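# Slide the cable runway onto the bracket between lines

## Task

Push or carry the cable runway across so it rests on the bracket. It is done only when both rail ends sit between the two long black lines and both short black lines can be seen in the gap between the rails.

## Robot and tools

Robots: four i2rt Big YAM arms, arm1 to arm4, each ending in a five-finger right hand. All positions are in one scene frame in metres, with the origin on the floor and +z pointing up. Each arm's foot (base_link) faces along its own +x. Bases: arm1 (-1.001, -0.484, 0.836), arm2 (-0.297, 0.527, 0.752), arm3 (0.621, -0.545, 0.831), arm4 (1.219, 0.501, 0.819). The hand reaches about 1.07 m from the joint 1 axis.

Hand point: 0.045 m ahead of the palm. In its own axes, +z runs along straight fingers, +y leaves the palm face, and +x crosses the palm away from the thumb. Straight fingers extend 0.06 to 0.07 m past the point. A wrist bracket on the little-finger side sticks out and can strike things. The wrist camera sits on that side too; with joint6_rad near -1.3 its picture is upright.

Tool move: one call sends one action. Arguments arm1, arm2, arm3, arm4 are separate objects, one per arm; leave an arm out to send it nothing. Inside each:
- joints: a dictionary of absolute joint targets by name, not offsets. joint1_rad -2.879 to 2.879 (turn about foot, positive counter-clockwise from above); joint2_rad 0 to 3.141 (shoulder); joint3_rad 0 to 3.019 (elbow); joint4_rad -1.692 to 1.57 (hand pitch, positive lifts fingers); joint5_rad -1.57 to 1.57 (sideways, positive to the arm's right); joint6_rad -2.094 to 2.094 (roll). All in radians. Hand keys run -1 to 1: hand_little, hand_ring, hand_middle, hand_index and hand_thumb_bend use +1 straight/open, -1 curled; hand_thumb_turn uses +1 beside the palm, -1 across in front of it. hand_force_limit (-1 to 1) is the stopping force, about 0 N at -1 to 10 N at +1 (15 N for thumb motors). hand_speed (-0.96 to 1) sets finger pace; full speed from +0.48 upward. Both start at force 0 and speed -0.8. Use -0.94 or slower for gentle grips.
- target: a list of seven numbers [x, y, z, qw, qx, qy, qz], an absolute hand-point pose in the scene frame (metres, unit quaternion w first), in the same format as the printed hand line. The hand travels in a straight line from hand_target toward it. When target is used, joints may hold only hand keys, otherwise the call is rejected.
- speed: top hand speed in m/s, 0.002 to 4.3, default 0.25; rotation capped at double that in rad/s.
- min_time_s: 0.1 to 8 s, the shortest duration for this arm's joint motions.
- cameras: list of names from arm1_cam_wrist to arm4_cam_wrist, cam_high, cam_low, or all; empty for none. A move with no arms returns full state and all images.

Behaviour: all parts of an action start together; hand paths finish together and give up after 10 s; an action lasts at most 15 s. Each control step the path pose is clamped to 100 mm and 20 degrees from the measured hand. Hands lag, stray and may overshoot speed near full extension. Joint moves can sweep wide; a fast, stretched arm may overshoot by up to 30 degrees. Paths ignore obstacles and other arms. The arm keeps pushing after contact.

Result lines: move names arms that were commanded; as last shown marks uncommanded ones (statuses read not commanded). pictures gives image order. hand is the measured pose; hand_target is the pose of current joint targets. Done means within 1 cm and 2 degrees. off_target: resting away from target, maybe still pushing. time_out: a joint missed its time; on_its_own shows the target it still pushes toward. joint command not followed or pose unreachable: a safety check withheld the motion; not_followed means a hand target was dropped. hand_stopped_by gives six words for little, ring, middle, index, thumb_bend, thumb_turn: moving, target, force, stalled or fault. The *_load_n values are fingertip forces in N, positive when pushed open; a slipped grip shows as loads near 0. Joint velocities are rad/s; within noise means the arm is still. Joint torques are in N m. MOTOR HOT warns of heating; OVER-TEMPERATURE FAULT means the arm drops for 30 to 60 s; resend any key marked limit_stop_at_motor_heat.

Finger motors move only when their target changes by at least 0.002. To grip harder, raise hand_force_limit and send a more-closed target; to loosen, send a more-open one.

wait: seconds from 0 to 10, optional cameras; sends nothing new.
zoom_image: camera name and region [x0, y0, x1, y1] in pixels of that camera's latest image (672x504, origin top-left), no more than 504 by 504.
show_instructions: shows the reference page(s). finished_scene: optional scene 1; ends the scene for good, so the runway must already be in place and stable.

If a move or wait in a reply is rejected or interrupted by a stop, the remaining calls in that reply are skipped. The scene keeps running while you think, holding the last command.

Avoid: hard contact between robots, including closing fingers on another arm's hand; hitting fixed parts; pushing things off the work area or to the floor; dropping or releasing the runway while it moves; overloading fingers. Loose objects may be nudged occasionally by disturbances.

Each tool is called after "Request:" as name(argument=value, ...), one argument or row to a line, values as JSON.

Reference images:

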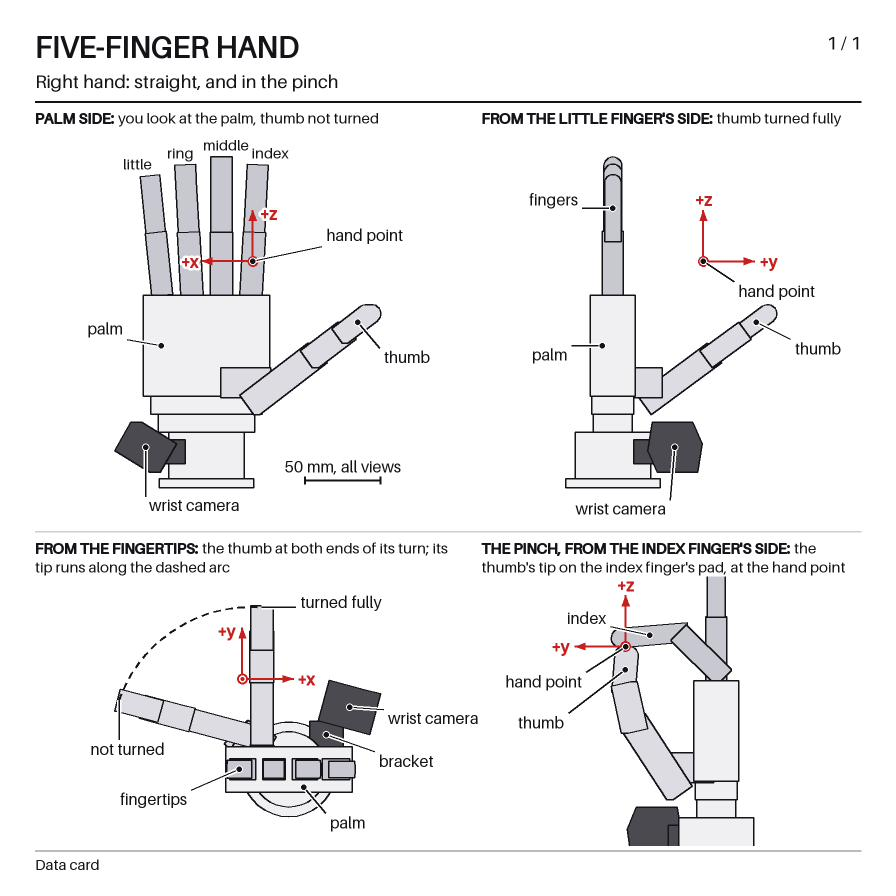

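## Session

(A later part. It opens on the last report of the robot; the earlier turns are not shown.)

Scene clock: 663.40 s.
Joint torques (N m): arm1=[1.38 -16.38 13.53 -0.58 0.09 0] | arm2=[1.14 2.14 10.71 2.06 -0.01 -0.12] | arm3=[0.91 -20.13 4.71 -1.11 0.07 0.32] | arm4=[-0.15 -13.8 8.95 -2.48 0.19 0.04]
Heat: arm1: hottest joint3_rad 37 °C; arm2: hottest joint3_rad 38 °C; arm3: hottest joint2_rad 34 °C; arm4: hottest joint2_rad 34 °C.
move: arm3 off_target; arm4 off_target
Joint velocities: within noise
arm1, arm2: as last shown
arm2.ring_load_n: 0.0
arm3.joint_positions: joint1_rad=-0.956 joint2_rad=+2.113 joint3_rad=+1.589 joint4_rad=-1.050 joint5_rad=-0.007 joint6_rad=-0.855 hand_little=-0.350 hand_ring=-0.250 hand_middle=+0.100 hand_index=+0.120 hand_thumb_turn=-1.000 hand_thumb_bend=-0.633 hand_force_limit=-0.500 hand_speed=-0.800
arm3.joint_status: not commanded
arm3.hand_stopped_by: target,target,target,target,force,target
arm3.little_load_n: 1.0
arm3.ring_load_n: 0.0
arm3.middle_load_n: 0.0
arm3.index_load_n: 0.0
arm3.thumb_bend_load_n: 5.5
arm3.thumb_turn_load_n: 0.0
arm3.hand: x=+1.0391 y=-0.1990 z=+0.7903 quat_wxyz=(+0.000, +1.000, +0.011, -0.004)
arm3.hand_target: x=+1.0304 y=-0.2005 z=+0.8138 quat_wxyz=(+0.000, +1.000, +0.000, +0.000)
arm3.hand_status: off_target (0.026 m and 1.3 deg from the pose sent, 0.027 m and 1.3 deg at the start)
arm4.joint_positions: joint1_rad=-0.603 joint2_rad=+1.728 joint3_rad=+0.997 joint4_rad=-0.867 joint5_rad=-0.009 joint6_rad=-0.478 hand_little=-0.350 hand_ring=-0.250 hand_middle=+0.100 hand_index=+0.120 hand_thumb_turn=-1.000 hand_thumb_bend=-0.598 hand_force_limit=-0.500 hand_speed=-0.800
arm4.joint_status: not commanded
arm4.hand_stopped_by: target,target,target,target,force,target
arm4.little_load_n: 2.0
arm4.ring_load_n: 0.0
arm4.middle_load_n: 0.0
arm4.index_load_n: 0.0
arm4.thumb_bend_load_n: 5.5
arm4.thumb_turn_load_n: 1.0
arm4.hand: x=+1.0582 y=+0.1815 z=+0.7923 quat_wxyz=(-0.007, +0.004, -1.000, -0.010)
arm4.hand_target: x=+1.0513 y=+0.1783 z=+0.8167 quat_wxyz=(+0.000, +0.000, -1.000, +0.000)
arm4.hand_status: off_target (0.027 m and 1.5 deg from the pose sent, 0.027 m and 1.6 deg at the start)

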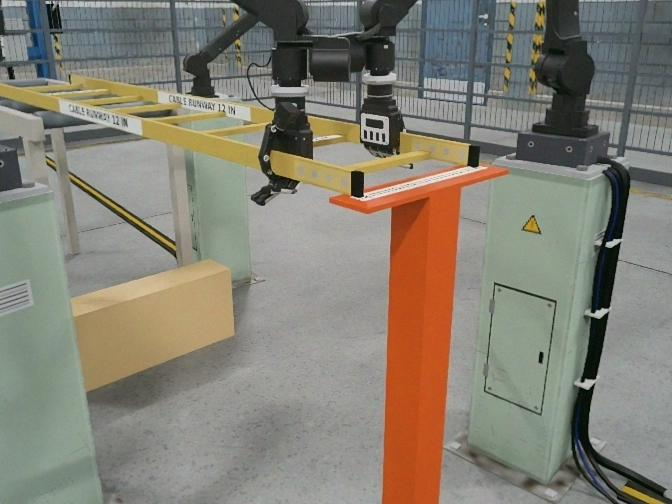

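Request:
move(
  arm3={"target": [1.049, -0.2005, 0.815, 0, -1, 0, 0], "speed": 0.05},
  arm4={"target": [1.067, 0.178, 0.818, 0, 0, -1, 0], "speed": 0.05},
)

Request:
move(
  arm3={"target": [1.0505, -0.2005, 0.815, 0, -1, 0, 0], "speed": 0.05},
  arm4={"target": [1.069, 0.178, 0.818, 0, 0, -1, 0], "speed": 0.05},
  cameras=["cam_low"],
)

Request:
zoom_image(
  camera="cam_low",
  region=[345, 185, 380, 210],
)

Request:
zoom_image(
  camera="cam_low",
  region=[460, 155, 495, 180],
)

Scene clock: 667.03 s.
Joint torques (N m): arm1=[1.38 -16.5 13.45 -0.55 0.08 0.01] | arm2=[0.26 2.14 10.44 2.1 0.05 -0.2] | arm3=[-0.56 -17.67 8.27 -2.15 0.08 0.13] | arm4=[2.08 -14.8 7.08 -2.19 0.13 0.33]
Heat: arm1: hottest joint3_rad 37 °C; arm2: hottest joint3_rad 38 °C; arm3: hottest joint2_rad 34 °C; arm4: hottest joint2_rad 34 °C.
move: arm3 off_target; arm4 off_target
Joint velocities: within noise
arm1, arm2: as last shown
arm3.joint_positions: joint1_rad=-0.956 joint2_rad=+2.113 joint3_rad=+1.591 joint4_rad=-1.050 joint5_rad=-0.007 joint6_rad=-0.856 hand_little=-0.350 hand_ring=-0.250 hand_middle=+0.100 hand_index=+0.120 hand_thumb_turn=-1.000 hand_thumb_bend=-0.633 hand_force_limit=-0.500 hand_speed=-0.800
arm3.joint_status: not commanded
arm3.hand_stopped_by: target,target,target,target,force,target
arm3.little_load_n: 1.0
arm3.ring_load_n: 0.0
arm3.middle_load_n: 0.0
arm3.index_load_n: 0.0
arm3.thumb_bend_load_n: 5.0
arm3.thumb_turn_load_n: 0.0
arm3.hand: x=+1.0395 y=-0.1987 z=+0.7904 quat_wxyz=(+0.000, +1.000, +0.011, -0.003)
arm3.hand_target: x=+1.0486 y=-0.2008 z=+0.8145 quat_wxyz=(+0.000, +1.000, +0.000, +0.000)
arm3.hand_status: off_target (0.026 m and 1.3 deg from the pose sent, 0.027 m and 1.3 deg at the start)
arm4.joint_positions: joint1_rad=-0.599 joint2_rad=+1.727 joint3_rad=+0.997 joint4_rad=-0.867 joint5_rad=-0.009 joint6_rad=-0.476 hand_little=-0.350 hand_ring=-0.250 hand_middle=+0.100 hand_index=+0.120 hand_thumb_turn=-1.000 hand_thumb_bend=-0.598 hand_force_limit=-0.500 hand_speed=-0.800
arm4.joint_status: not commanded
arm4.hand_stopped_by: target,target,target,target,force,target
arm4.little_load_n: 2.0
arm4.ring_load_n: 0.0
arm4.middle_load_n: 0.0
arm4.index_load_n: 0.0
arm4.thumb_bend_load_n: 5.5
arm4.thumb_turn_load_n: 0.5
arm4.hand: x=+1.0597 y=+0.1806 z=+0.7924 quat_wxyz=(-0.007, +0.006, -1.000, -0.010)
arm4.hand_target: x=+1.0668 y=+0.1782 z=+0.8162 quat_wxyz=(+0.000, +0.000, -1.000, +0.000)
arm4.hand_status: off_target (0.027 m and 1.5 deg from the pose sent, 0.027 m and 1.5 deg at the start)
pictures: none

Scene clock: 668.00 s.
Joint torques (N m): arm1=[1.26 -16.5 13.49 -0.57 0.1 0.01] | arm2=[-0.09 0.97 10.5 2.19 0.02 -0.12] | arm3=[-0.38 -17.61 8.34 -2.21 0.06 0.1] | arm4=[2.26 -14.86 6.84 -2.15 0.1 0.35]
Heat: arm1: hottest joint3_rad 37 °C; arm2: hottest joint3_rad 38 °C; arm3: hottest joint2_rad 34 °C; arm4: hottest joint2_rad 34 °C.
move: arm3 off_target; arm4 off_target
Joint velocities: within noise
arm1, arm2: as last shown
arm2.index_load_n: -0.5
arm3.joint_positions: joint1_rad=-0.957 joint2_rad=+2.115 joint3_rad=+1.594 joint4_rad=-1.054 joint5_rad=-0.006 joint6_rad=-0.856 hand_little=-0.350 hand_ring=-0.250 hand_middle=+0.100 hand_index=+0.120 hand_thumb_turn=-1.000 hand_thumb_bend=-0.633 hand_force_limit=-0.500 hand_speed=-0.800
arm3.joint_status: not commanded
arm3.hand_stopped_by: target,target,target,target,force,target
arm3.little_load_n: 1.0
arm3.ring_load_n: 0.0
arm3.middle_load_n: 0.0
arm3.index_load_n: 0.0
arm3.thumb_bend_load_n: 5.0
arm3.thumb_turn_load_n: 0.5
arm3.hand: x=+1.0399 y=-0.1988 z=+0.7906 quat_wxyz=(+0.001, +1.000, +0.011, -0.004)
arm3.hand_target: x=+1.0501 y=-0.2009 z=+0.8146 quat_wxyz=(+0.000, +1.000, +0.000, +0.000)
arm3.hand_status: off_target (0.027 m and 1.3 deg from the pose sent, 0.027 m and 1.3 deg at the start)
arm4.joint_positions: joint1_rad=-0.597 joint2_rad=+1.727 joint3_rad=+0.997 joint4_rad=-0.867 joint5_rad=-0.008 joint6_rad=-0.474 hand_little=-0.350 hand_ring=-0.250 hand_middle=+0.100 hand_index=+0.120 hand_thumb_turn=-1.000 hand_thumb_bend=-0.598 hand_force_limit=-0.500 hand_speed=-0.800
arm4.joint_status: not commanded
arm4.hand_stopped_by: target,target,target,target,force,target
arm4.little_load_n: 2.5
arm4.ring_load_n: 0.0
arm4.middle_load_n: 0.5
arm4.index_load_n: 0.0
arm4.thumb_bend_load_n: 5.5
arm4.thumb_turn_load_n: 1.0
arm4.hand: x=+1.0602 y=+0.1803 z=+0.7924 quat_wxyz=(-0.007, +0.006, -1.000, -0.010)
arm4.hand_target: x=+1.0687 y=+0.1783 z=+0.8161 quat_wxyz=(+0.000, +0.000, -1.000, +0.000)
arm4.hand_status: off_target (0.027 m and 1.5 deg from the pose sent, 0.027 m and 1.5 deg at the start)

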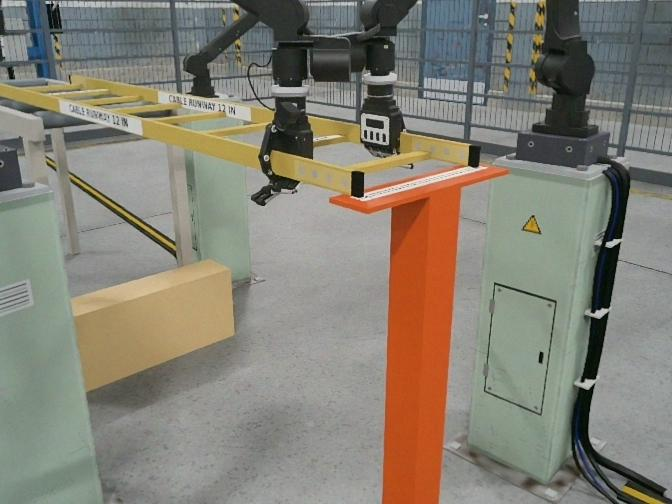

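Scaled by 14.400 from the camera's image (finer frame: 960x720).

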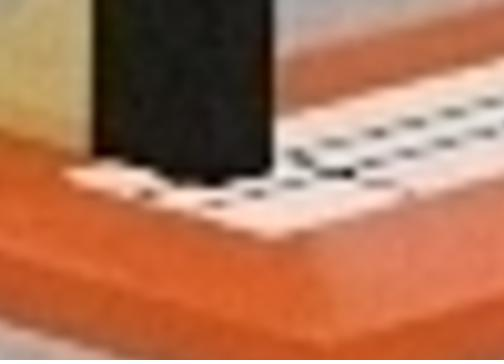

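Scaled by 14.400 from the camera's image (finer frame: 960x720).

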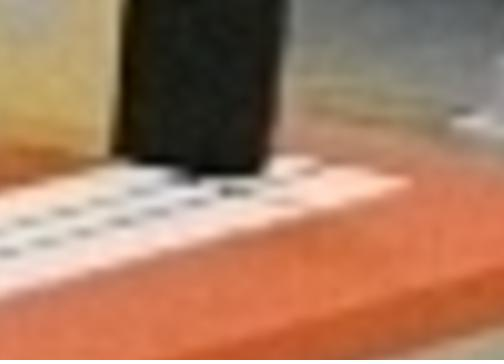

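Request:
move(
  arm3={"target": [1.0515, -0.2005, 0.815, 0, -1, 0, 0], "speed": 0.05},
  arm4={"target": [1.0705, 0.178, 0.818, 0, 0, -1, 0], "speed": 0.05},
  cameras=["cam_low"],
)

Request:
zoom_image(
  camera="cam_low",
  region=[345, 185, 380, 210],
)

Request:
zoom_image(
  camera="cam_low",
  region=[460, 155, 495, 180],
)

Scene clock: 669.90 s.
Joint torques (N m): arm1=[1.32 -16.44 13.59 -0.54 0.08 0.03] | arm2=[1.14 1.14 10.67 1.95 0.03 -0.09] | arm3=[-0.73 -17.38 8.42 -2.11 0.05 0.1] | arm4=[2.37 -14.97 6.68 -2.13 0.06 0.37]
Heat: arm1: hottest joint3_rad 37 °C; arm2: hottest joint3_rad 38 °C; arm3: hottest joint2_rad 34 °C; arm4: hottest joint2_rad 34 °C.
move: arm3 off_target; arm4 off_target
Joint velocities: within noise
arm1.joint_positions: joint1_rad=-0.779 joint2_rad=+1.952 joint3_rad=+1.856 joint4_rad=-1.499 joint5_rad=-0.006 joint6_rad=-0.916 hand_little=+1.000 hand_ring=+1.000 hand_middle=+1.000 hand_index=+1.000 hand_thumb_turn=+1.000 hand_thumb_bend=+1.000 hand_force_limit=+0.000 hand_speed=-0.800
arm1.joint_status: not commanded
arm1.hand_stopped_by: target,target,target,target,target,target
arm1.little_load_n: 0.0
arm1.ring_load_n: 0.0
arm1.middle_load_n: 0.0
arm1.index_load_n: 0.0
arm1.thumb_bend_load_n: 0.0
arm1.thumb_turn_load_n: -0.5
arm1.hand: x=-0.5584 y=-0.1782 z=+0.9912 quat_wxyz=(+0.005, +1.000, +0.001, -0.009)
arm1.hand_target: x=-0.5534 y=-0.1702 z=+1.0000 quat_wxyz=(+0.000, +1.000, +0.000, +0.000)
arm1.hand_status: not commanded
arm2.joint_positions: joint1_rad=-0.281 joint2_rad=+0.626 joint3_rad=+1.356 joint4_rad=-1.179 joint5_rad=+0.124 joint6_rad=-1.343 hand_little=+1.000 hand_ring=+1.000 hand_middle=+1.000 hand_index=+1.000 hand_thumb_turn=+1.000 hand_thumb_bend=+1.000 hand_force_limit=+0.000 hand_speed=-0.800
arm2.joint_status: not commanded
arm2.hand_stopped_by: target,target,target,target,target,target
arm2.little_load_n: 0.0
arm2.ring_load_n: 0.0
arm2.middle_load_n: 0.0
arm2.index_load_n: 0.0
arm2.thumb_bend_load_n: 0.0
arm2.thumb_turn_load_n: 0.5
arm2.hand: x=-0.4598 y=+0.3157 z=+1.2610 quat_wxyz=(+0.436, +0.366, -0.763, +0.306)
arm2.hand_target: x=-0.4591 y=+0.3172 z=+1.2702 quat_wxyz=(+0.442, +0.363, -0.758, +0.312)
arm2.hand_status: not commanded
arm3.joint_positions: joint1_rad=-0.957 joint2_rad=+2.116 joint3_rad=+1.596 joint4_rad=-1.056 joint5_rad=-0.006 joint6_rad=-0.857 hand_little=-0.350 hand_ring=-0.250 hand_middle=+0.100 hand_index=+0.120 hand_thumb_turn=-1.000 hand_thumb_bend=-0.633 hand_force_limit=-0.500 hand_speed=-0.800
arm3.joint_status: not commanded
arm3.hand_stopped_by: target,target,target,target,force,target
arm3.little_load_n: 0.5
arm3.ring_load_n: 0.0
arm3.middle_load_n: 0.0
arm3.index_load_n: 0.5
arm3.thumb_bend_load_n: 5.0
arm3.thumb_turn_load_n: 0.0
arm3.hand: x=+1.0403 y=-0.1987 z=+0.7907 quat_wxyz=(+0.001, +1.000, +0.011, -0.004)
arm3.hand_target: x=+1.0511 y=-0.2007 z=+0.8147 quat_wxyz=(-0.001, +1.000, +0.000, +0.001)
arm3.hand_status: off_target (0.027 m and 1.4 deg from the pose sent, 0.027 m and 1.3 deg at the start)
arm4.joint_positions: joint1_rad=-0.595 joint2_rad=+1.727 joint3_rad=+0.997 joint4_rad=-0.867 joint5_rad=-0.007 joint6_rad=-0.473 hand_little=-0.350 hand_ring=-0.250 hand_middle=+0.100 hand_index=+0.120 hand_thumb_turn=-1.000 hand_thumb_bend=-0.598 hand_force_limit=-0.500 hand_speed=-0.800
arm4.joint_status: not commanded
arm4.hand_stopped_by: target,target,target,target,force,target
arm4.little_load_n: 3.0
arm4.ring_load_n: 0.0
arm4.middle_load_n: 0.5
arm4.index_load_n: 0.0
arm4.thumb_bend_load_n: 6.0
arm4.thumb_turn_load_n: 1.0
arm4.hand: x=+1.0606 y=+0.1801 z=+0.7925 quat_wxyz=(-0.006, +0.006, -1.000, -0.010)
arm4.hand_target: x=+1.0701 y=+0.1783 z=+0.8161 quat_wxyz=(+0.000, +0.000, -1.000, +0.000)
arm4.hand_status: off_target (0.027 m and 1.5 deg from the pose sent, 0.028 m and 1.5 deg at the start)

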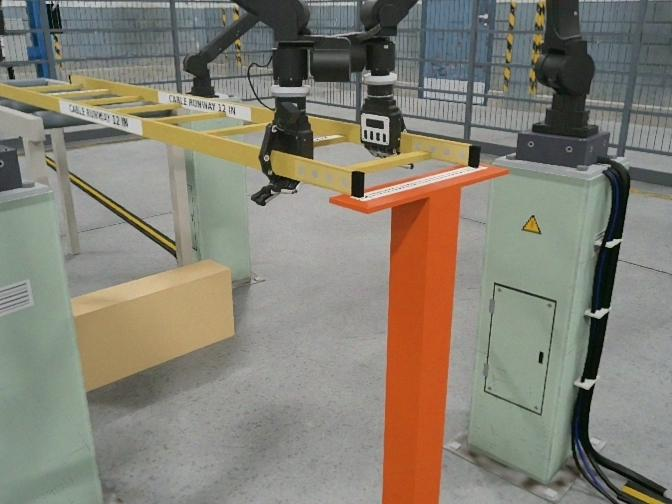

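Scaled by 14.400 from the camera's image (finer frame: 960x720).

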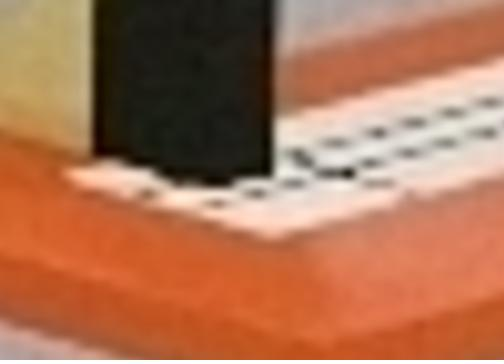

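Scaled by 14.400 from the camera's image (finer frame: 960x720).

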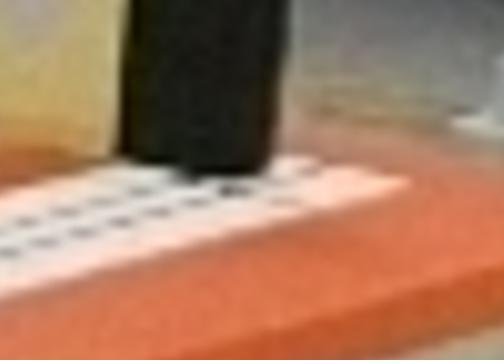

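Request:
move(
  arm3={"target": [1.049, -0.2005, 0.803, 0, -1, 0, 0], "speed": 0.05},
  arm4={"target": [1.068, 0.178, 0.805, 0, 0, -1, 0], "speed": 0.05},
)

Request:
move(
  arm3={"target": [1.043, -0.1995, 0.795, 0, -1, 0, 0], "speed": 0.05},
  arm4={"target": [1.0625, 0.180, 0.797, 0, 0, -1, 0], "speed": 0.05},
  cameras=["cam_low"],
)

Request:
zoom_image(
  camera="cam_low",
  region=[345, 185, 380, 210],
)

Request:
zoom_image(
  camera="cam_low",
  region=[460, 155, 495, 180],
)

Scene clock: 672.97 s.
Joint torques (N m): arm1=[1.2 -16.5 13.46 -0.51 0.1 0.01] | arm2=[0.15 1.32 10.74 2.02 -0.02 -0.14] | arm3=[-0.56 -16.91 7.43 -0.96 0.02 0.11] | arm4=[2.02 -13.33 6.19 -0.87 0.07 0.33]
Heat: arm1: hottest joint3_rad 37 °C; arm2: hottest joint3_rad 38 °C; arm3: hottest joint2_rad 34 °C; arm4: hottest joint2_rad 34 °C.
move: arm3 off_target; arm4 off_target
Joint velocities: within noise
arm1, arm2: as last shown
arm1.thumb_turn_load_n: 0.0
arm2.thumb_turn_load_n: 0.0
arm3.joint_positions: joint1_rad=-0.957 joint2_rad=+2.117 joint3_rad=+1.596 joint4_rad=-1.056 joint5_rad=-0.006 joint6_rad=-0.857 hand_little=-0.350 hand_ring=-0.250 hand_middle=+0.100 hand_index=+0.120 hand_thumb_turn=-1.000 hand_thumb_bend=-0.633 hand_force_limit=-0.500 hand_speed=-0.800
arm3.joint_status: not commanded
arm3.hand_stopped_by: target,target,target,target,force,target
arm3.little_load_n: 0.5
arm3.ring_load_n: 0.0
arm3.middle_load_n: 0.0
arm3.index_load_n: 0.0
arm3.thumb_bend_load_n: 4.5
arm3.thumb_turn_load_n: 0.5
arm3.hand: x=+1.0402 y=-0.1988 z=+0.7903 quat_wxyz=(+0.002, +1.000, +0.011, -0.005)
arm3.hand_target: x=+1.0488 y=-0.2006 z=+0.8029 quat_wxyz=(+0.000, +1.000, +0.000, +0.000)
arm3.hand_status: off_target (0.016 m and 1.4 deg from the pose sent, 0.015 m and 1.4 deg at the start)
arm4.joint_positions: joint1_rad=-0.595 joint2_rad=+1.727 joint3_rad=+0.995 joint4_rad=-0.863 joint5_rad=-0.007 joint6_rad=-0.473 hand_little=-0.350 hand_ring=-0.250 hand_middle=+0.100 hand_index=+0.120 hand_thumb_turn=-1.000 hand_thumb_bend=-0.598 hand_force_limit=-0.500 hand_speed=-0.800
arm4.joint_status: not commanded
arm4.hand_stopped_by: target,target,target,target,force,target
arm4.little_load_n: 1.5
arm4.ring_load_n: 0.0
arm4.middle_load_n: 0.0
arm4.index_load_n: 0.0
arm4.thumb_bend_load_n: 5.5
arm4.thumb_turn_load_n: 1.0
arm4.hand: x=+1.0607 y=+0.1803 z=+0.7917 quat_wxyz=(-0.006, +0.006, -1.000, -0.009)
arm4.hand_target: x=+1.0679 y=+0.1781 z=+0.8044 quat_wxyz=(+0.000, +0.000, -1.000, +0.000)
arm4.hand_status: off_target (0.015 m and 1.4 deg from the pose sent, 0.015 m and 1.5 deg at the start)
pictures: none

Scene clock: 673.93 s.
Joint torques (N m): arm1=[1.32 -16.09 13.49 -0.49 0.08 0] | arm2=[0.56 1.49 10.91 2.13 0.01 -0.15] | arm3=[-0.09 -16.91 5.97 -0.03 0.04 0.2] | arm4=[0.91 -12.1 6.09 -0.21 0.09 0.18]
Heat: arm1: hottest joint3_rad 37 °C; arm2: hottest joint3_rad 38 °C; arm3: hottest joint2_rad 34 °C; arm4: hottest joint2_rad 34 °C.
move: arm3 done; arm4 done
Joint velocities: within noise
arm1, arm2: as last shown
arm3.joint_positions: joint1_rad=-0.957 joint2_rad=+2.117 joint3_rad=+1.596 joint4_rad=-1.056 joint5_rad=-0.006 joint6_rad=-0.857 hand_little=-0.350 hand_ring=-0.250 hand_middle=+0.100 hand_index=+0.120 hand_thumb_turn=-1.000 hand_thumb_bend=-0.633 hand_force_limit=-0.500 hand_speed=-0.800
arm3.joint_status: not commanded
arm3.hand_stopped_by: target,target,target,target,force,target
arm3.little_load_n: 0.5
arm3.ring_load_n: 0.5
arm3.middle_load_n: 0.5
arm3.index_load_n: 0.0
arm3.thumb_bend_load_n: 5.0
arm3.thumb_turn_load_n: 0.5
arm3.hand: x=+1.0403 y=-0.1987 z=+0.7903 quat_wxyz=(+0.001, +1.000, +0.011, -0.004)
arm3.hand_target: x=+1.0429 y=-0.1995 z=+0.7950 quat_wxyz=(+0.000, +1.000, +0.000, +0.000)
arm3.hand_status: done (0.005 m and 1.4 deg from the pose sent, 0.005 m and 1.4 deg at the start)
arm4.joint_positions: joint1_rad=-0.595 joint2_rad=+1.726 joint3_rad=+0.991 joint4_rad=-0.857 joint5_rad=-0.007 joint6_rad=-0.472 hand_little=-0.350 hand_ring=-0.250 hand_middle=+0.100 hand_index=+0.120 hand_thumb_turn=-1.000 hand_thumb_bend=-0.598 hand_force_limit=-0.500 hand_speed=-0.800
arm4.joint_status: not commanded
arm4.hand_stopped_by: target,target,target,target,force,target
arm4.little_load_n: 0.5
arm4.ring_load_n: 0.0
arm4.middle_load_n: 0.0
arm4.index_load_n: 0.0
arm4.thumb_bend_load_n: 4.5
arm4.thumb_turn_load_n: 1.0
arm4.hand: x=+1.0608 y=+0.1803 z=+0.7908 quat_wxyz=(-0.005, +0.005, -1.000, -0.008)
arm4.hand_target: x=+1.0625 y=+0.1800 z=+0.7968 quat_wxyz=(+0.000, +0.000, -1.000, +0.000)
arm4.hand_status: done (0.006 m and 1.2 deg from the pose sent, 0.006 m and 1.4 deg at the start)

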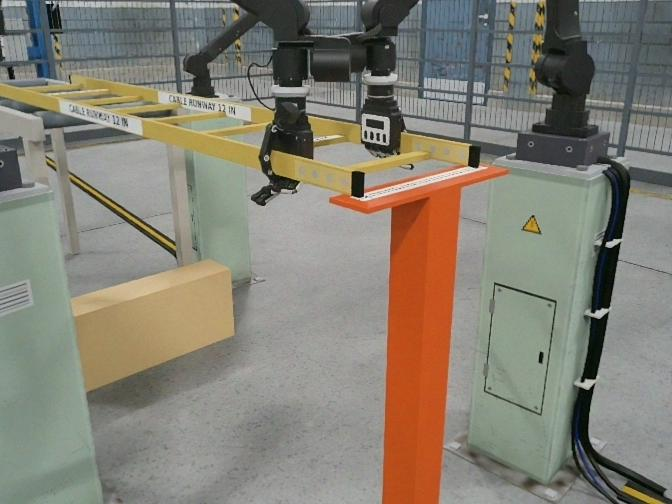

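Scaled by 14.400 from the camera's image (finer frame: 960x720).

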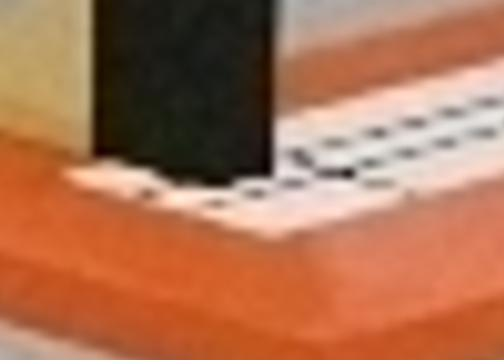

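Scaled by 14.400 from the camera's image (finer frame: 960x720).

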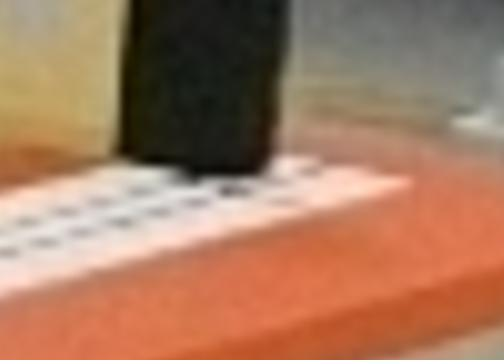

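Stable. Release arm4 and view from the top.

Request:
move(
  arm4={"joints": {"hand_speed": -0.6, "hand_thumb_bend": 1, "hand_little": 1, "hand_ring": 1, "hand_middle": 1, "hand_index": 1}},
)

Request:
move(
  arm4={"target": [1.055, 0.182, 1.02, 0, 0, -1, 0], "speed": 0.3},
  cameras=["cam_low"],
)

Request:
move(
  arm4={"target": [1.19, 0.04, 0.99, 0, 0.7071, 0.7071, 0], "speed": 0.35, "joints": {"hand_speed": 0.3, "hand_thumb_turn": 1}},
  cameras=["arm4_cam_wrist", "cam_low"],
)

Request:
zoom_image(
  camera="arm4_cam_wrist",
  region=[400, 110, 435, 136],
)

Request:
zoom_image(
  camera="arm4_cam_wrist",
  region=[308, 312, 343, 338],
)

Request:
zoom_image(
  camera="cam_low",
  region=[345, 185, 380, 210],
)

Request:
zoom_image(
  camera="cam_low",
  region=[460, 155, 495, 180],
)

Scene clock: 678.97 s.
Joint torques (N m): arm1=[1.03 -16.21 13.5 -0.54 0.07 -0.01] | arm2=[0.32 2.08 10.59 1.99 0.02 -0.13] | arm3=[0.21 -16.91 5.93 -0.13 0.02 0.19] | arm4=[1.08 -11.22 6.19 -0.2 0.07 0.13]
Heat: arm1: hottest joint3_rad 37 °C; arm2: hottest joint3_rad 38 °C; arm3: hottest joint2_rad 33 °C; arm4: hottest joint2_rad 34 °C.
move: arm4 done
Joint velocities: within noise
arm1, arm2, arm3: as last shown
arm3.ring_load_n: 0.0
arm3.middle_load_n: 0.0
arm3.thumb_turn_load_n: 0.0
arm4.joint_positions: joint1_rad=-0.595 joint2_rad=+1.715 joint3_rad=+0.991 joint4_rad=-0.857 joint5_rad=-0.007 joint6_rad=-0.467 hand_little=+1.000 hand_ring=+1.000 hand_middle=+1.000 hand_index=+1.000 hand_thumb_turn=-1.000 hand_thumb_bend=+1.000 hand_force_limit=-0.500 hand_speed=-0.600
arm4.joint_status: all done
arm4.hand_stopped_by: target,target,target,target,target,target
arm4.little_load_n: 0.0
arm4.ring_load_n: 0.0
arm4.middle_load_n: 0.0
arm4.index_load_n: 0.0
arm4.thumb_bend_load_n: 0.0
arm4.thumb_turn_load_n: 0.0
arm4.hand: x=+1.0603 y=+0.1786 z=+0.7946 quat_wxyz=(-0.002, +0.003, -1.000, -0.003)
arm4.hand_target: x=+1.0625 y=+0.1800 z=+0.7969 quat_wxyz=(+0.000, +0.000, -1.000, +0.000)
arm4.hand_status: not commanded
pictures: none

Scene clock: 680.47 s.
Joint torques (N m): arm1=[1.55 -16.32 13.46 -0.55 0.09 0.02] | arm2=[0.97 1.49 10.73 2.17 0.01 -0.06] | arm3=[0.03 -16.91 5.98 -0.03 0.01 0.2] | arm4=[0.03 -8.53 13.29 -0.94 0.08 -0.07]
Heat: arm1: hottest joint3_rad 38 °C; arm2: hottest joint3_rad 38 °C; arm3: hottest joint2_rad 33 °C; arm4: hottest joint2_rad 34 °C.
move: arm4 off_target
Joint velocities: within noise
arm1, arm2, arm3: as last shown
arm3.joint_positions: joint1_rad=-0.957 joint2_rad=+2.117 joint3_rad=+1.596 joint4_rad=-1.055 joint5_rad=-0.006 joint6_rad=-0.857 hand_little=-0.350 hand_ring=-0.250 hand_middle=+0.100 hand_index=+0.120 hand_thumb_turn=-1.000 hand_thumb_bend=-0.633 hand_force_limit=-0.500 hand_speed=-0.800
arm3.middle_load_n: 0.5
arm3.thumb_bend_load_n: 4.5
arm3.hand: x=+1.0404 y=-0.1986 z=+0.7902 quat_wxyz=(+0.001, +1.000, +0.011, -0.004)
arm3.hand_target: x=+1.0430 y=-0.1995 z=+0.7949 quat_wxyz=(+0.000, +1.000, +0.000, +0.000)
arm4.joint_positions: joint1_rad=-0.605 joint2_rad=+1.456 joint3_rad=+1.295 joint4_rad=-1.441 joint5_rad=-0.006 joint6_rad=-0.467 hand_little=+1.000 hand_ring=+1.000 hand_middle=+1.000 hand_index=+1.000 hand_thumb_turn=-1.000 hand_thumb_bend=+1.000 hand_force_limit=-0.500 hand_speed=-0.600
arm4.joint_status: not commanded
arm4.hand_stopped_by: target,target,target,target,target,target
arm4.little_load_n: 0.0
arm4.ring_load_n: 0.0
arm4.middle_load_n: 0.0
arm4.index_load_n: 0.0
arm4.thumb_bend_load_n: 0.0
arm4.thumb_turn_load_n: 0.0
arm4.hand: x=+1.0640 y=+0.1910 z=+1.0069 quat_wxyz=(-0.007, -0.002, -1.000, -0.012)
arm4.hand_target: x=+1.0552 y=+0.1825 z=+1.0198 quat_wxyz=(+0.000, +0.000, -1.000, +0.000)
arm4.hand_status: off_target (0.018 m and 1.6 deg from the pose sent, 0.226 m and 0.5 deg at the start)

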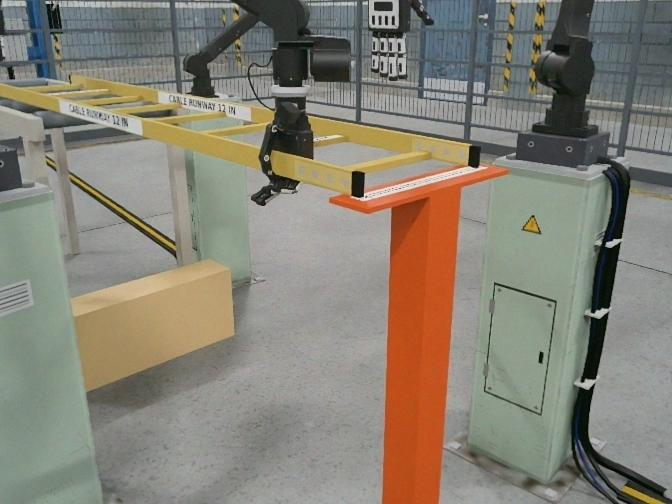

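Scene clock: 683.77 s.
Joint torques (N m): arm1=[1.55 -16.38 13.49 -0.54 0.08 0.01] | arm2=[0.03 1.49 10.67 2.19 0 -0.11] | arm3=[-0.15 -16.56 6.02 -0.02 0.02 0.2] | arm4=[1.14 -8.47 10.69 0.23 0.05 0.14]
Heat: arm1: hottest joint3_rad 38 °C; arm2: hottest joint3_rad 38 °C; arm3: hottest joint2_rad 33 °C; arm4: hottest joint2_rad 33 °C.
move: arm4 done
Joint velocities: within noise
arm1, arm2, arm3: as last shown
arm3.little_load_n: 0.0
arm3.middle_load_n: 0.0
arm3.thumb_bend_load_n: 5.0
arm3.thumb_turn_load_n: 0.5
arm4.joint_positions: joint1_rad=-0.348 joint2_rad=+1.494 joint3_rad=+1.295 joint4_rad=-1.390 joint5_rad=-0.008 joint6_rad=+1.351 hand_little=+1.000 hand_ring=+1.000 hand_middle=+1.000 hand_index=+1.000 hand_thumb_turn=+1.000 hand_thumb_bend=+1.000 hand_force_limit=-0.500 hand_speed=+0.300
arm4.joint_status: all done
arm4.hand_stopped_by: target,target,target,target,target,target
arm4.little_load_n: 0.0
arm4.ring_load_n: 0.0
arm4.middle_load_n: 0.0
arm4.index_load_n: 0.0
arm4.thumb_bend_load_n: 0.0
arm4.thumb_turn_load_n: 0.0
arm4.hand: x=+1.1905 y=+0.0500 z=+0.9887 quat_wxyz=(+0.003, -0.705, -0.709, -0.008)
arm4.hand_target: x=+1.1901 y=+0.0402 z=+0.9901 quat_wxyz=(+0.000, -0.707, -0.707, +0.000)
arm4.hand_status: done (0.010 m and 1.0 deg from the pose sent, 0.197 m and 89.8 deg at the start)
arm4_cam_wrist: T_world_to_cam=[[0.94598, 0.32421, 0.0038, -1.14801], [0.28527, -0.83781, 0.4655, -0.75784], [0.1541, -0.43927, -0.88504, 0.83433]] pos_world=[1.17361, 0.10376, 1.09555]

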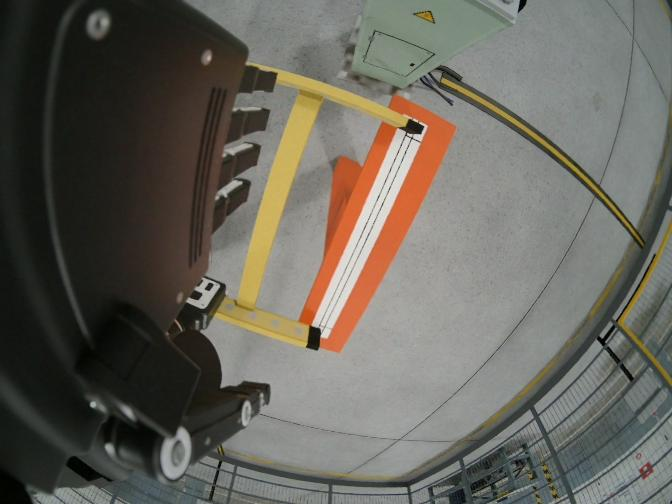

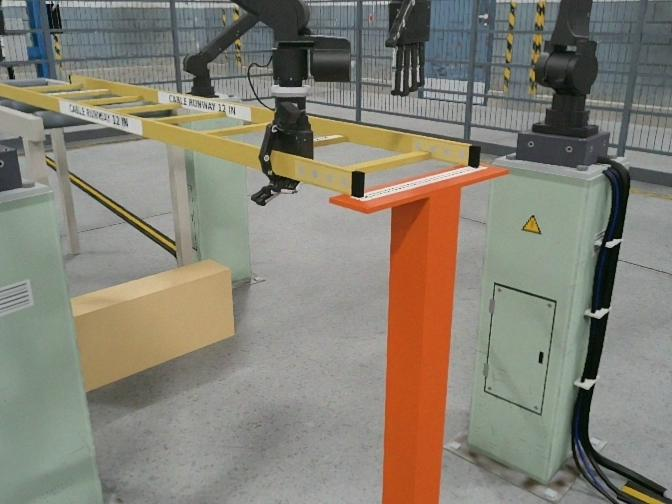

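Scaled by 14.400 from the camera's image (finer frame: 960x720).

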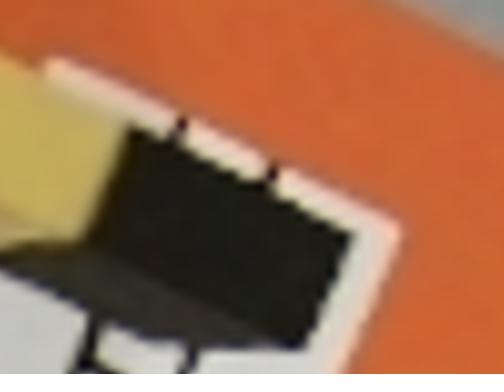

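Scaled by 14.400 from the camera's image (finer frame: 960x720).

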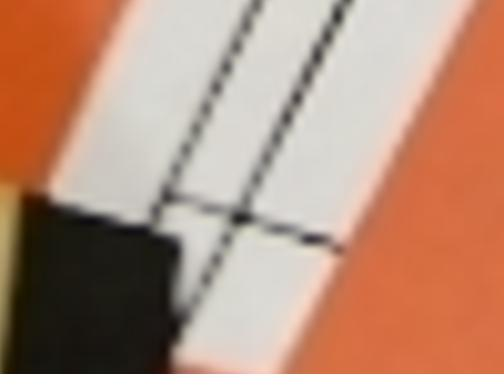

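Scaled by 14.400 from the camera's image (finer frame: 960x720).

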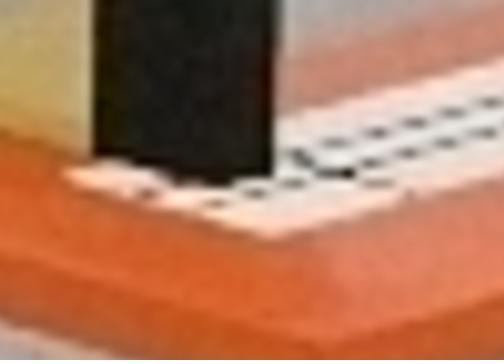

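Scaled by 14.400 from the camera's image (finer frame: 960x720).

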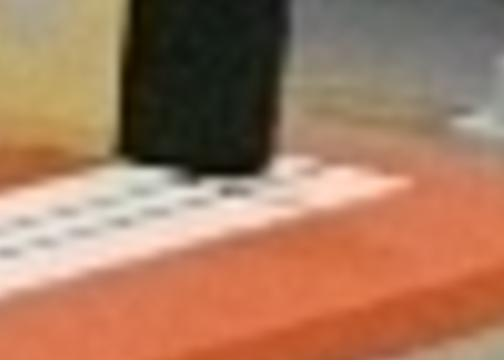

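Request:
zoom_image(
  camera="arm4_cam_wrist",
  region=[390, 95, 450, 140],
)

Request:
zoom_image(
  camera="arm4_cam_wrist",
  region=[398, 122, 426, 143],
)

Scaled by 8.400 from the camera's image (finer frame: 960x720).

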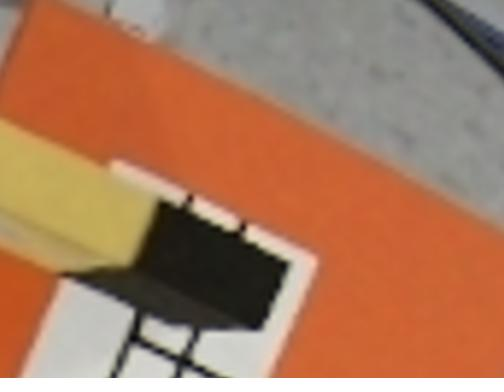

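Scaled by 18.000 from the camera's image (finer frame: 960x720).

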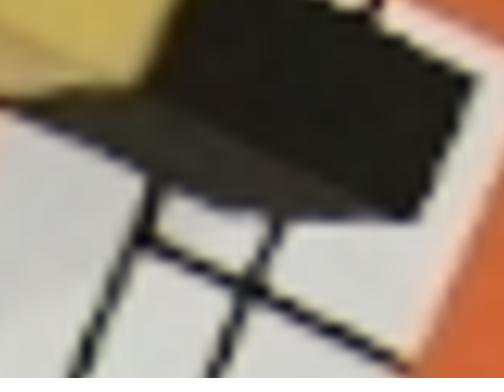

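Request:
move(
  arm3={"target": [1.0408, -0.1985, 0.794, 0, -1, 0, 0], "speed": 0.05},
)

Request:
move(
  arm3={"joints": {"hand_speed": -0.7, "hand_thumb_bend": 1, "hand_little": 1, "hand_ring": 1, "hand_middle": 1, "hand_index": 1}},
  cameras=["cam_low", "arm4_cam_wrist"],
)

Request:
zoom_image(
  camera="arm4_cam_wrist",
  region=[308, 312, 343, 338],
)

Request:
zoom_image(
  camera="arm4_cam_wrist",
  region=[398, 122, 426, 143],
)

Scene clock: 689.17 s.
Joint torques (N m): arm1=[1.44 -16.44 13.49 -0.53 0.08 -0.01] | arm2=[0.62 1.49 10.67 2.17 -0.01 -0.14] | arm3=[0.44 -16.67 5.63 0.06 0.04 0.27] | arm4=[1.08 -8.47 10.69 0.23 0.05 0.16]
Heat: arm1: hottest joint3_rad 38 °C; arm2: hottest joint3_rad 38 °C; arm3: hottest joint2_rad 33 °C; arm4: hottest joint2_rad 33 °C.
move: arm3 done
Joint velocities: within noise
arm1, arm2, arm4: as last shown
arm1.little_load_n: -0.5
arm3.joint_positions: joint1_rad=-0.957 joint2_rad=+2.117 joint3_rad=+1.596 joint4_rad=-1.055 joint5_rad=-0.006 joint6_rad=-0.857 hand_little=-0.350 hand_ring=-0.250 hand_middle=+0.100 hand_index=+0.120 hand_thumb_turn=-1.000 hand_thumb_bend=-0.633 hand_force_limit=-0.500 hand_speed=-0.800
arm3.joint_status: not commanded
arm3.hand_stopped_by: target,target,target,target,force,target
arm3.little_load_n: 0.5
arm3.ring_load_n: 0.0
arm3.middle_load_n: 0.0
arm3.index_load_n: 0.0
arm3.thumb_bend_load_n: 4.5
arm3.thumb_turn_load_n: 0.0
arm3.hand: x=+1.0404 y=-0.1986 z=+0.7902 quat_wxyz=(+0.001, +1.000, +0.011, -0.004)
arm3.hand_target: x=+1.0408 y=-0.1985 z=+0.7940 quat_wxyz=(+0.000, +1.000, +0.000, +0.000)
arm3.hand_status: done (0.004 m and 1.3 deg from the pose sent, 0.004 m and 1.3 deg at the start)
pictures: none

Scene clock: 693.47 s.
Joint torques (N m): arm1=[1.32 -16.09 13.48 -0.47 0.08 0.01] | arm2=[1.03 1.49 10.78 2.18 -0.03 -0.13] | arm3=[0.44 -16.73 5.67 0.2 0.02 0.21] | arm4=[1.08 -8.47 10.69 0.24 0.04 0.16]
Heat: arm1: hottest joint3_rad 38 °C; arm2: hottest joint3_rad 38 °C; arm3: hottest joint2_rad 33 °C; arm4: hottest joint2_rad 33 °C.
move: arm3 done
Joint velocities: within noise
arm1, arm2, arm4: as last shown
arm1.little_load_n: 0.0
arm3.joint_positions: joint1_rad=-0.957 joint2_rad=+2.117 joint3_rad=+1.596 joint4_rad=-1.055 joint5_rad=-0.006 joint6_rad=-0.853 hand_little=+1.000 hand_ring=+1.000 hand_middle=+1.000 hand_index=+1.000 hand_thumb_turn=-1.000 hand_thumb_bend=+1.000 hand_force_limit=-0.500 hand_speed=-0.700
arm3.joint_status: all done
arm3.hand_stopped_by: target,target,target,target,target,target
arm3.little_load_n: 0.0
arm3.ring_load_n: 0.0
arm3.middle_load_n: 0.0
arm3.index_load_n: 0.0
arm3.thumb_bend_load_n: -0.5
arm3.thumb_turn_load_n: 0.0
arm3.hand: x=+1.0402 y=-0.1985 z=+0.7902 quat_wxyz=(+0.001, +1.000, +0.009, -0.004)
arm3.hand_target: x=+1.0408 y=-0.1985 z=+0.7940 quat_wxyz=(+0.000, +1.000, +0.000, +0.000)
arm3.hand_status: not commanded
arm4.middle_load_n: -0.5
pictures: arm4_cam_wrist, cam_low
arm4_cam_wrist: T_world_to_cam=[[0.9461, 0.32385, 0.00375, -1.14803], [0.28497, -0.8379, 0.46552, -0.75759], [0.15391, -0.43936, -0.88503, 0.83452]] pos_world=[1.17361, 0.10367, 1.09555]

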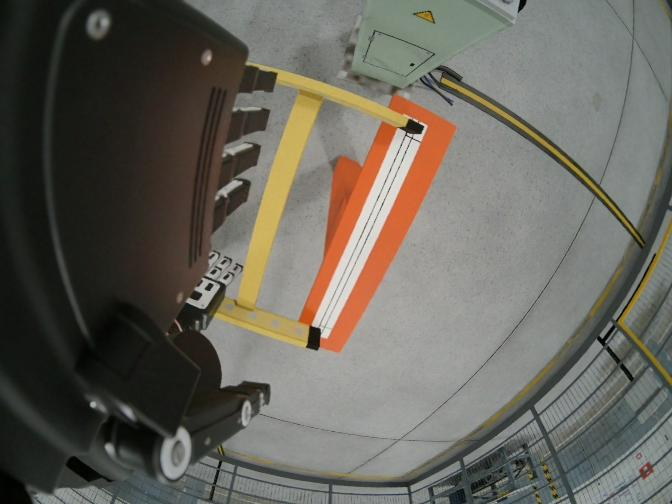

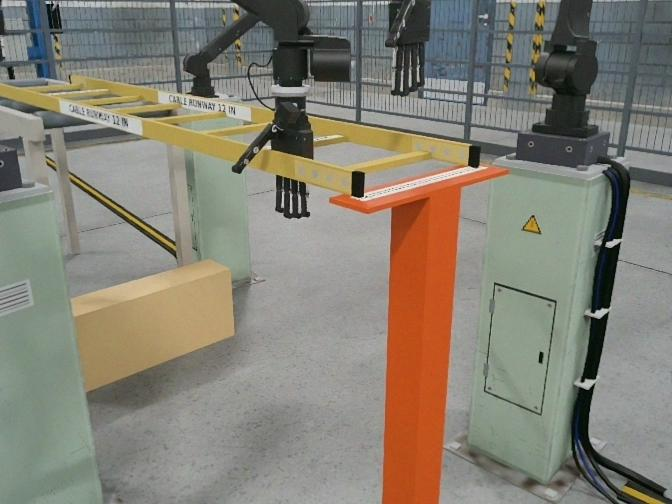

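Scaled by 14.400 from the camera's image (finer frame: 960x720).

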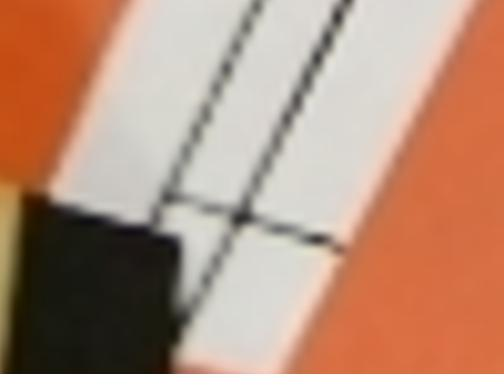

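Scaled by 18.000 from the camera's image (finer frame: 960x720).

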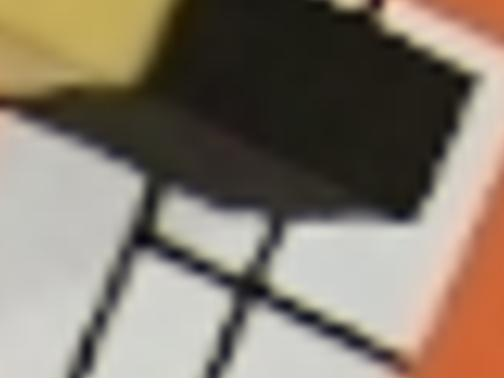

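Request:
move(
  arm3={"target": [1.041, -0.194, 0.87, 0, -1, 0, 0], "speed": 0.1},
  cameras=["cam_low"],
)

Request:
move(
  arm3={"target": [1.035, -0.196, 0.98, 0, -1, 0, 0], "speed": 0.2},
  cameras=["cam_low", "arm4_cam_wrist"],
)

Request:
zoom_image(
  camera="arm4_cam_wrist",
  region=[308, 312, 343, 338],
)

Request:
zoom_image(
  camera="arm4_cam_wrist",
  region=[398, 122, 426, 143],
)

Scene clock: 696.53 s.
Joint torques (N m): arm1=[1.32 -16.44 13.48 -0.53 0.08 0] | arm2=[0.73 1.44 10.67 2.35 0.03 -0.13] | arm3=[0.26 -16.97 8.96 -0.55 0.04 0.13] | arm4=[1.08 -8.53 10.7 0.23 0.05 0.17]
Heat: arm1: hottest joint3_rad 38 °C; arm2: hottest joint3_rad 38 °C; arm3: hottest joint2_rad 33 °C; arm4: hottest joint3_rad 34 °C.
move: arm3 off_target
Joint velocities: within noise
arm1.joint_positions: joint1_rad=-0.779 joint2_rad=+1.952 joint3_rad=+1.856 joint4_rad=-1.499 joint5_rad=-0.006 joint6_rad=-0.916 hand_little=+1.000 hand_ring=+1.000 hand_middle=+1.000 hand_index=+1.000 hand_thumb_turn=+1.000 hand_thumb_bend=+1.000 hand_force_limit=+0.000 hand_speed=-0.800
arm1.joint_status: not commanded
arm1.hand_stopped_by: target,target,target,target,target,target
arm1.little_load_n: 0.0
arm1.ring_load_n: 0.0
arm1.middle_load_n: 0.0
arm1.index_load_n: 0.0
arm1.thumb_bend_load_n: 0.0
arm1.thumb_turn_load_n: 0.0
arm1.hand: x=-0.5584 y=-0.1782 z=+0.9912 quat_wxyz=(+0.005, +1.000, +0.001, -0.009)
arm1.hand_target: x=-0.5534 y=-0.1702 z=+1.0000 quat_wxyz=(+0.000, +1.000, +0.000, +0.000)
arm1.hand_status: not commanded
arm2.joint_positions: joint1_rad=-0.281 joint2_rad=+0.626 joint3_rad=+1.356 joint4_rad=-1.179 joint5_rad=+0.124 joint6_rad=-1.343 hand_little=+1.000 hand_ring=+1.000 hand_middle=+1.000 hand_index=+1.000 hand_thumb_turn=+1.000 hand_thumb_bend=+1.000 hand_force_limit=+0.000 hand_speed=-0.800
arm2.joint_status: not commanded
arm2.hand_stopped_by: target,target,target,target,target,target
arm2.little_load_n: 0.0
arm2.ring_load_n: 0.0
arm2.middle_load_n: 0.0
arm2.index_load_n: 0.0
arm2.thumb_bend_load_n: 0.0
arm2.thumb_turn_load_n: 0.0
arm2.hand: x=-0.4598 y=+0.3157 z=+1.2610 quat_wxyz=(+0.436, +0.366, -0.763, +0.306)
arm2.hand_target: x=-0.4591 y=+0.3172 z=+1.2702 quat_wxyz=(+0.442, +0.363, -0.758, +0.312)
arm2.hand_status: not commanded
arm3.joint_positions: joint1_rad=-0.949 joint2_rad=+2.043 joint3_rad=+1.635 joint4_rad=-1.205 joint5_rad=-0.007 joint6_rad=-0.844 hand_little=+1.000 hand_ring=+1.000 hand_middle=+1.000 hand_index=+1.000 hand_thumb_turn=-1.000 hand_thumb_bend=+1.000 hand_force_limit=-0.500 hand_speed=-0.700
arm3.joint_status: not commanded
arm3.hand_stopped_by: target,target,target,target,target,target
arm3.little_load_n: 0.0
arm3.ring_load_n: 0.0
arm3.middle_load_n: 0.0
arm3.index_load_n: 0.5
arm3.thumb_bend_load_n: 0.0
arm3.thumb_turn_load_n: 0.0
arm3.hand: x=+1.0277 y=-0.2033 z=+0.8496 quat_wxyz=(+0.013, +1.000, +0.008, -0.018)
arm3.hand_target: x=+1.0404 y=-0.1946 z=+0.8701 quat_wxyz=(+0.000, +1.000, +0.000, +0.000)
arm3.hand_status: off_target (0.026 m and 2.7 deg from the pose sent, 0.080 m and 1.2 deg at the start)
arm4: as last shown
arm4.middle_load_n: 0.0

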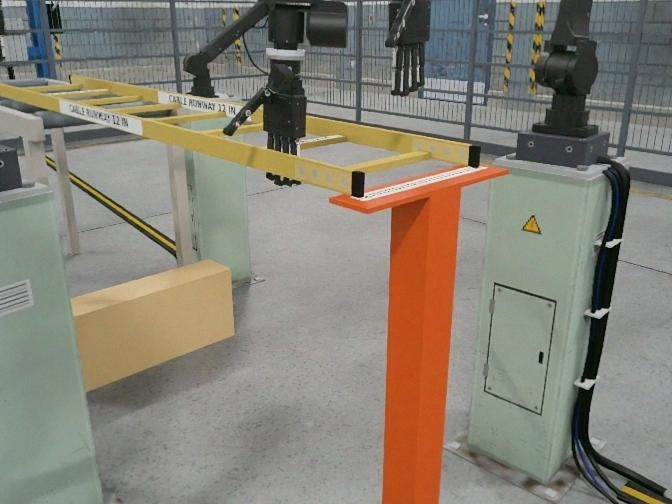

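Scene clock: 697.80 s.
Joint torques (N m): arm1=[1.38 -16.56 13.44 -0.57 0.09 0.01] | arm2=[0.09 1.61 10.58 2.03 -0.02 -0.07] | arm3=[0.26 -14.8 9.31 -0.46 0.05 0.16] | arm4=[1.08 -8.59 10.69 0.23 0.05 0.17]
Heat: arm1: hottest joint3_rad 38 °C; arm2: hottest joint3_rad 38 °C; arm3: hottest joint2_rad 33 °C; arm4: hottest joint3_rad 34 °C.
move: arm3 off_target
Joint velocities: within noise
arm1, arm2, arm4: as last shown
arm2.ring_load_n: -0.5
arm3.joint_positions: joint1_rad=-0.949 joint2_rad=+1.940 joint3_rad=+1.800 joint4_rad=-1.453 joint5_rad=-0.007 joint6_rad=-0.840 hand_little=+1.000 hand_ring=+1.000 hand_middle=+1.000 hand_index=+1.000 hand_thumb_turn=-1.000 hand_thumb_bend=+1.000 hand_force_limit=-0.500 hand_speed=-0.700
arm3.joint_status: not commanded
arm3.hand_stopped_by: target,target,target,target,target,target
arm3.little_load_n: 0.0
arm3.ring_load_n: 0.0
arm3.middle_load_n: 0.0
arm3.index_load_n: 0.0
arm3.thumb_bend_load_n: 0.0
arm3.thumb_turn_load_n: 0.0
arm3.hand: x=+1.0276 y=-0.2026 z=+0.9686 quat_wxyz=(+0.007, +1.000, +0.007, -0.011)
arm3.hand_target: x=+1.0347 y=-0.1963 z=+0.9800 quat_wxyz=(+0.000, +1.000, +0.000, +0.000)
arm3.hand_status: off_target (0.015 m and 1.6 deg from the pose sent, 0.131 m and 2.7 deg at the start)
arm4.thumb_bend_load_n: -0.5
pictures: arm4_cam_wrist, cam_low
arm4_cam_wrist: T_world_to_cam=[[0.9461, 0.32385, 0.00375, -1.14803], [0.28497, -0.8379, 0.46552, -0.75759], [0.15391, -0.43936, -0.88503, 0.83452]] pos_world=[1.17361, 0.10367, 1.09555]

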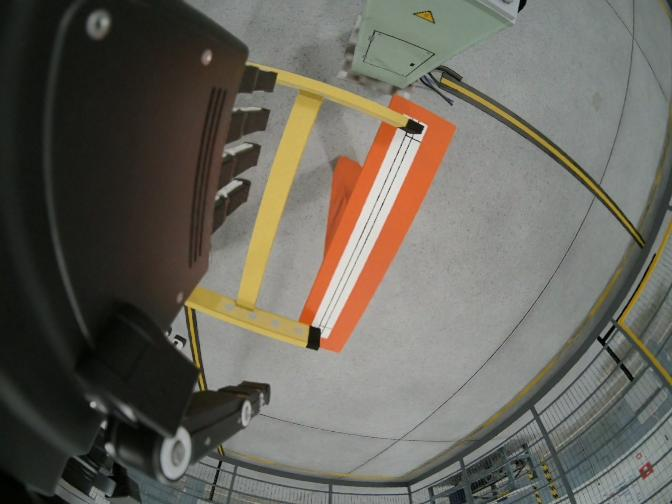

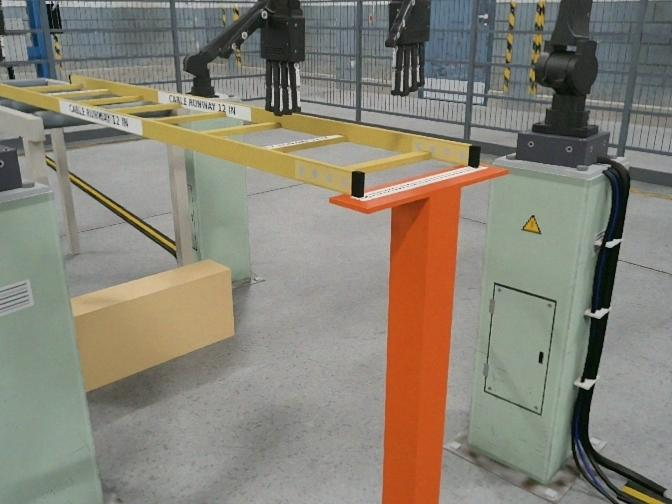

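Scaled by 14.400 from the camera's image (finer frame: 960x720).

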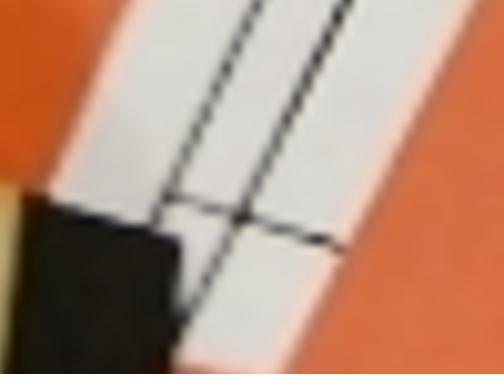

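Scaled by 18.000 from the camera's image (finer frame: 960x720).

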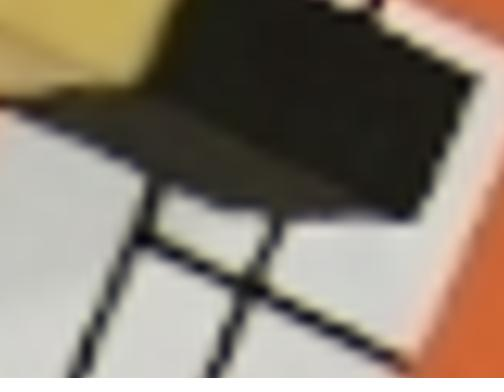

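Request:
finished_scene(
)

The scene is finished: the task was done.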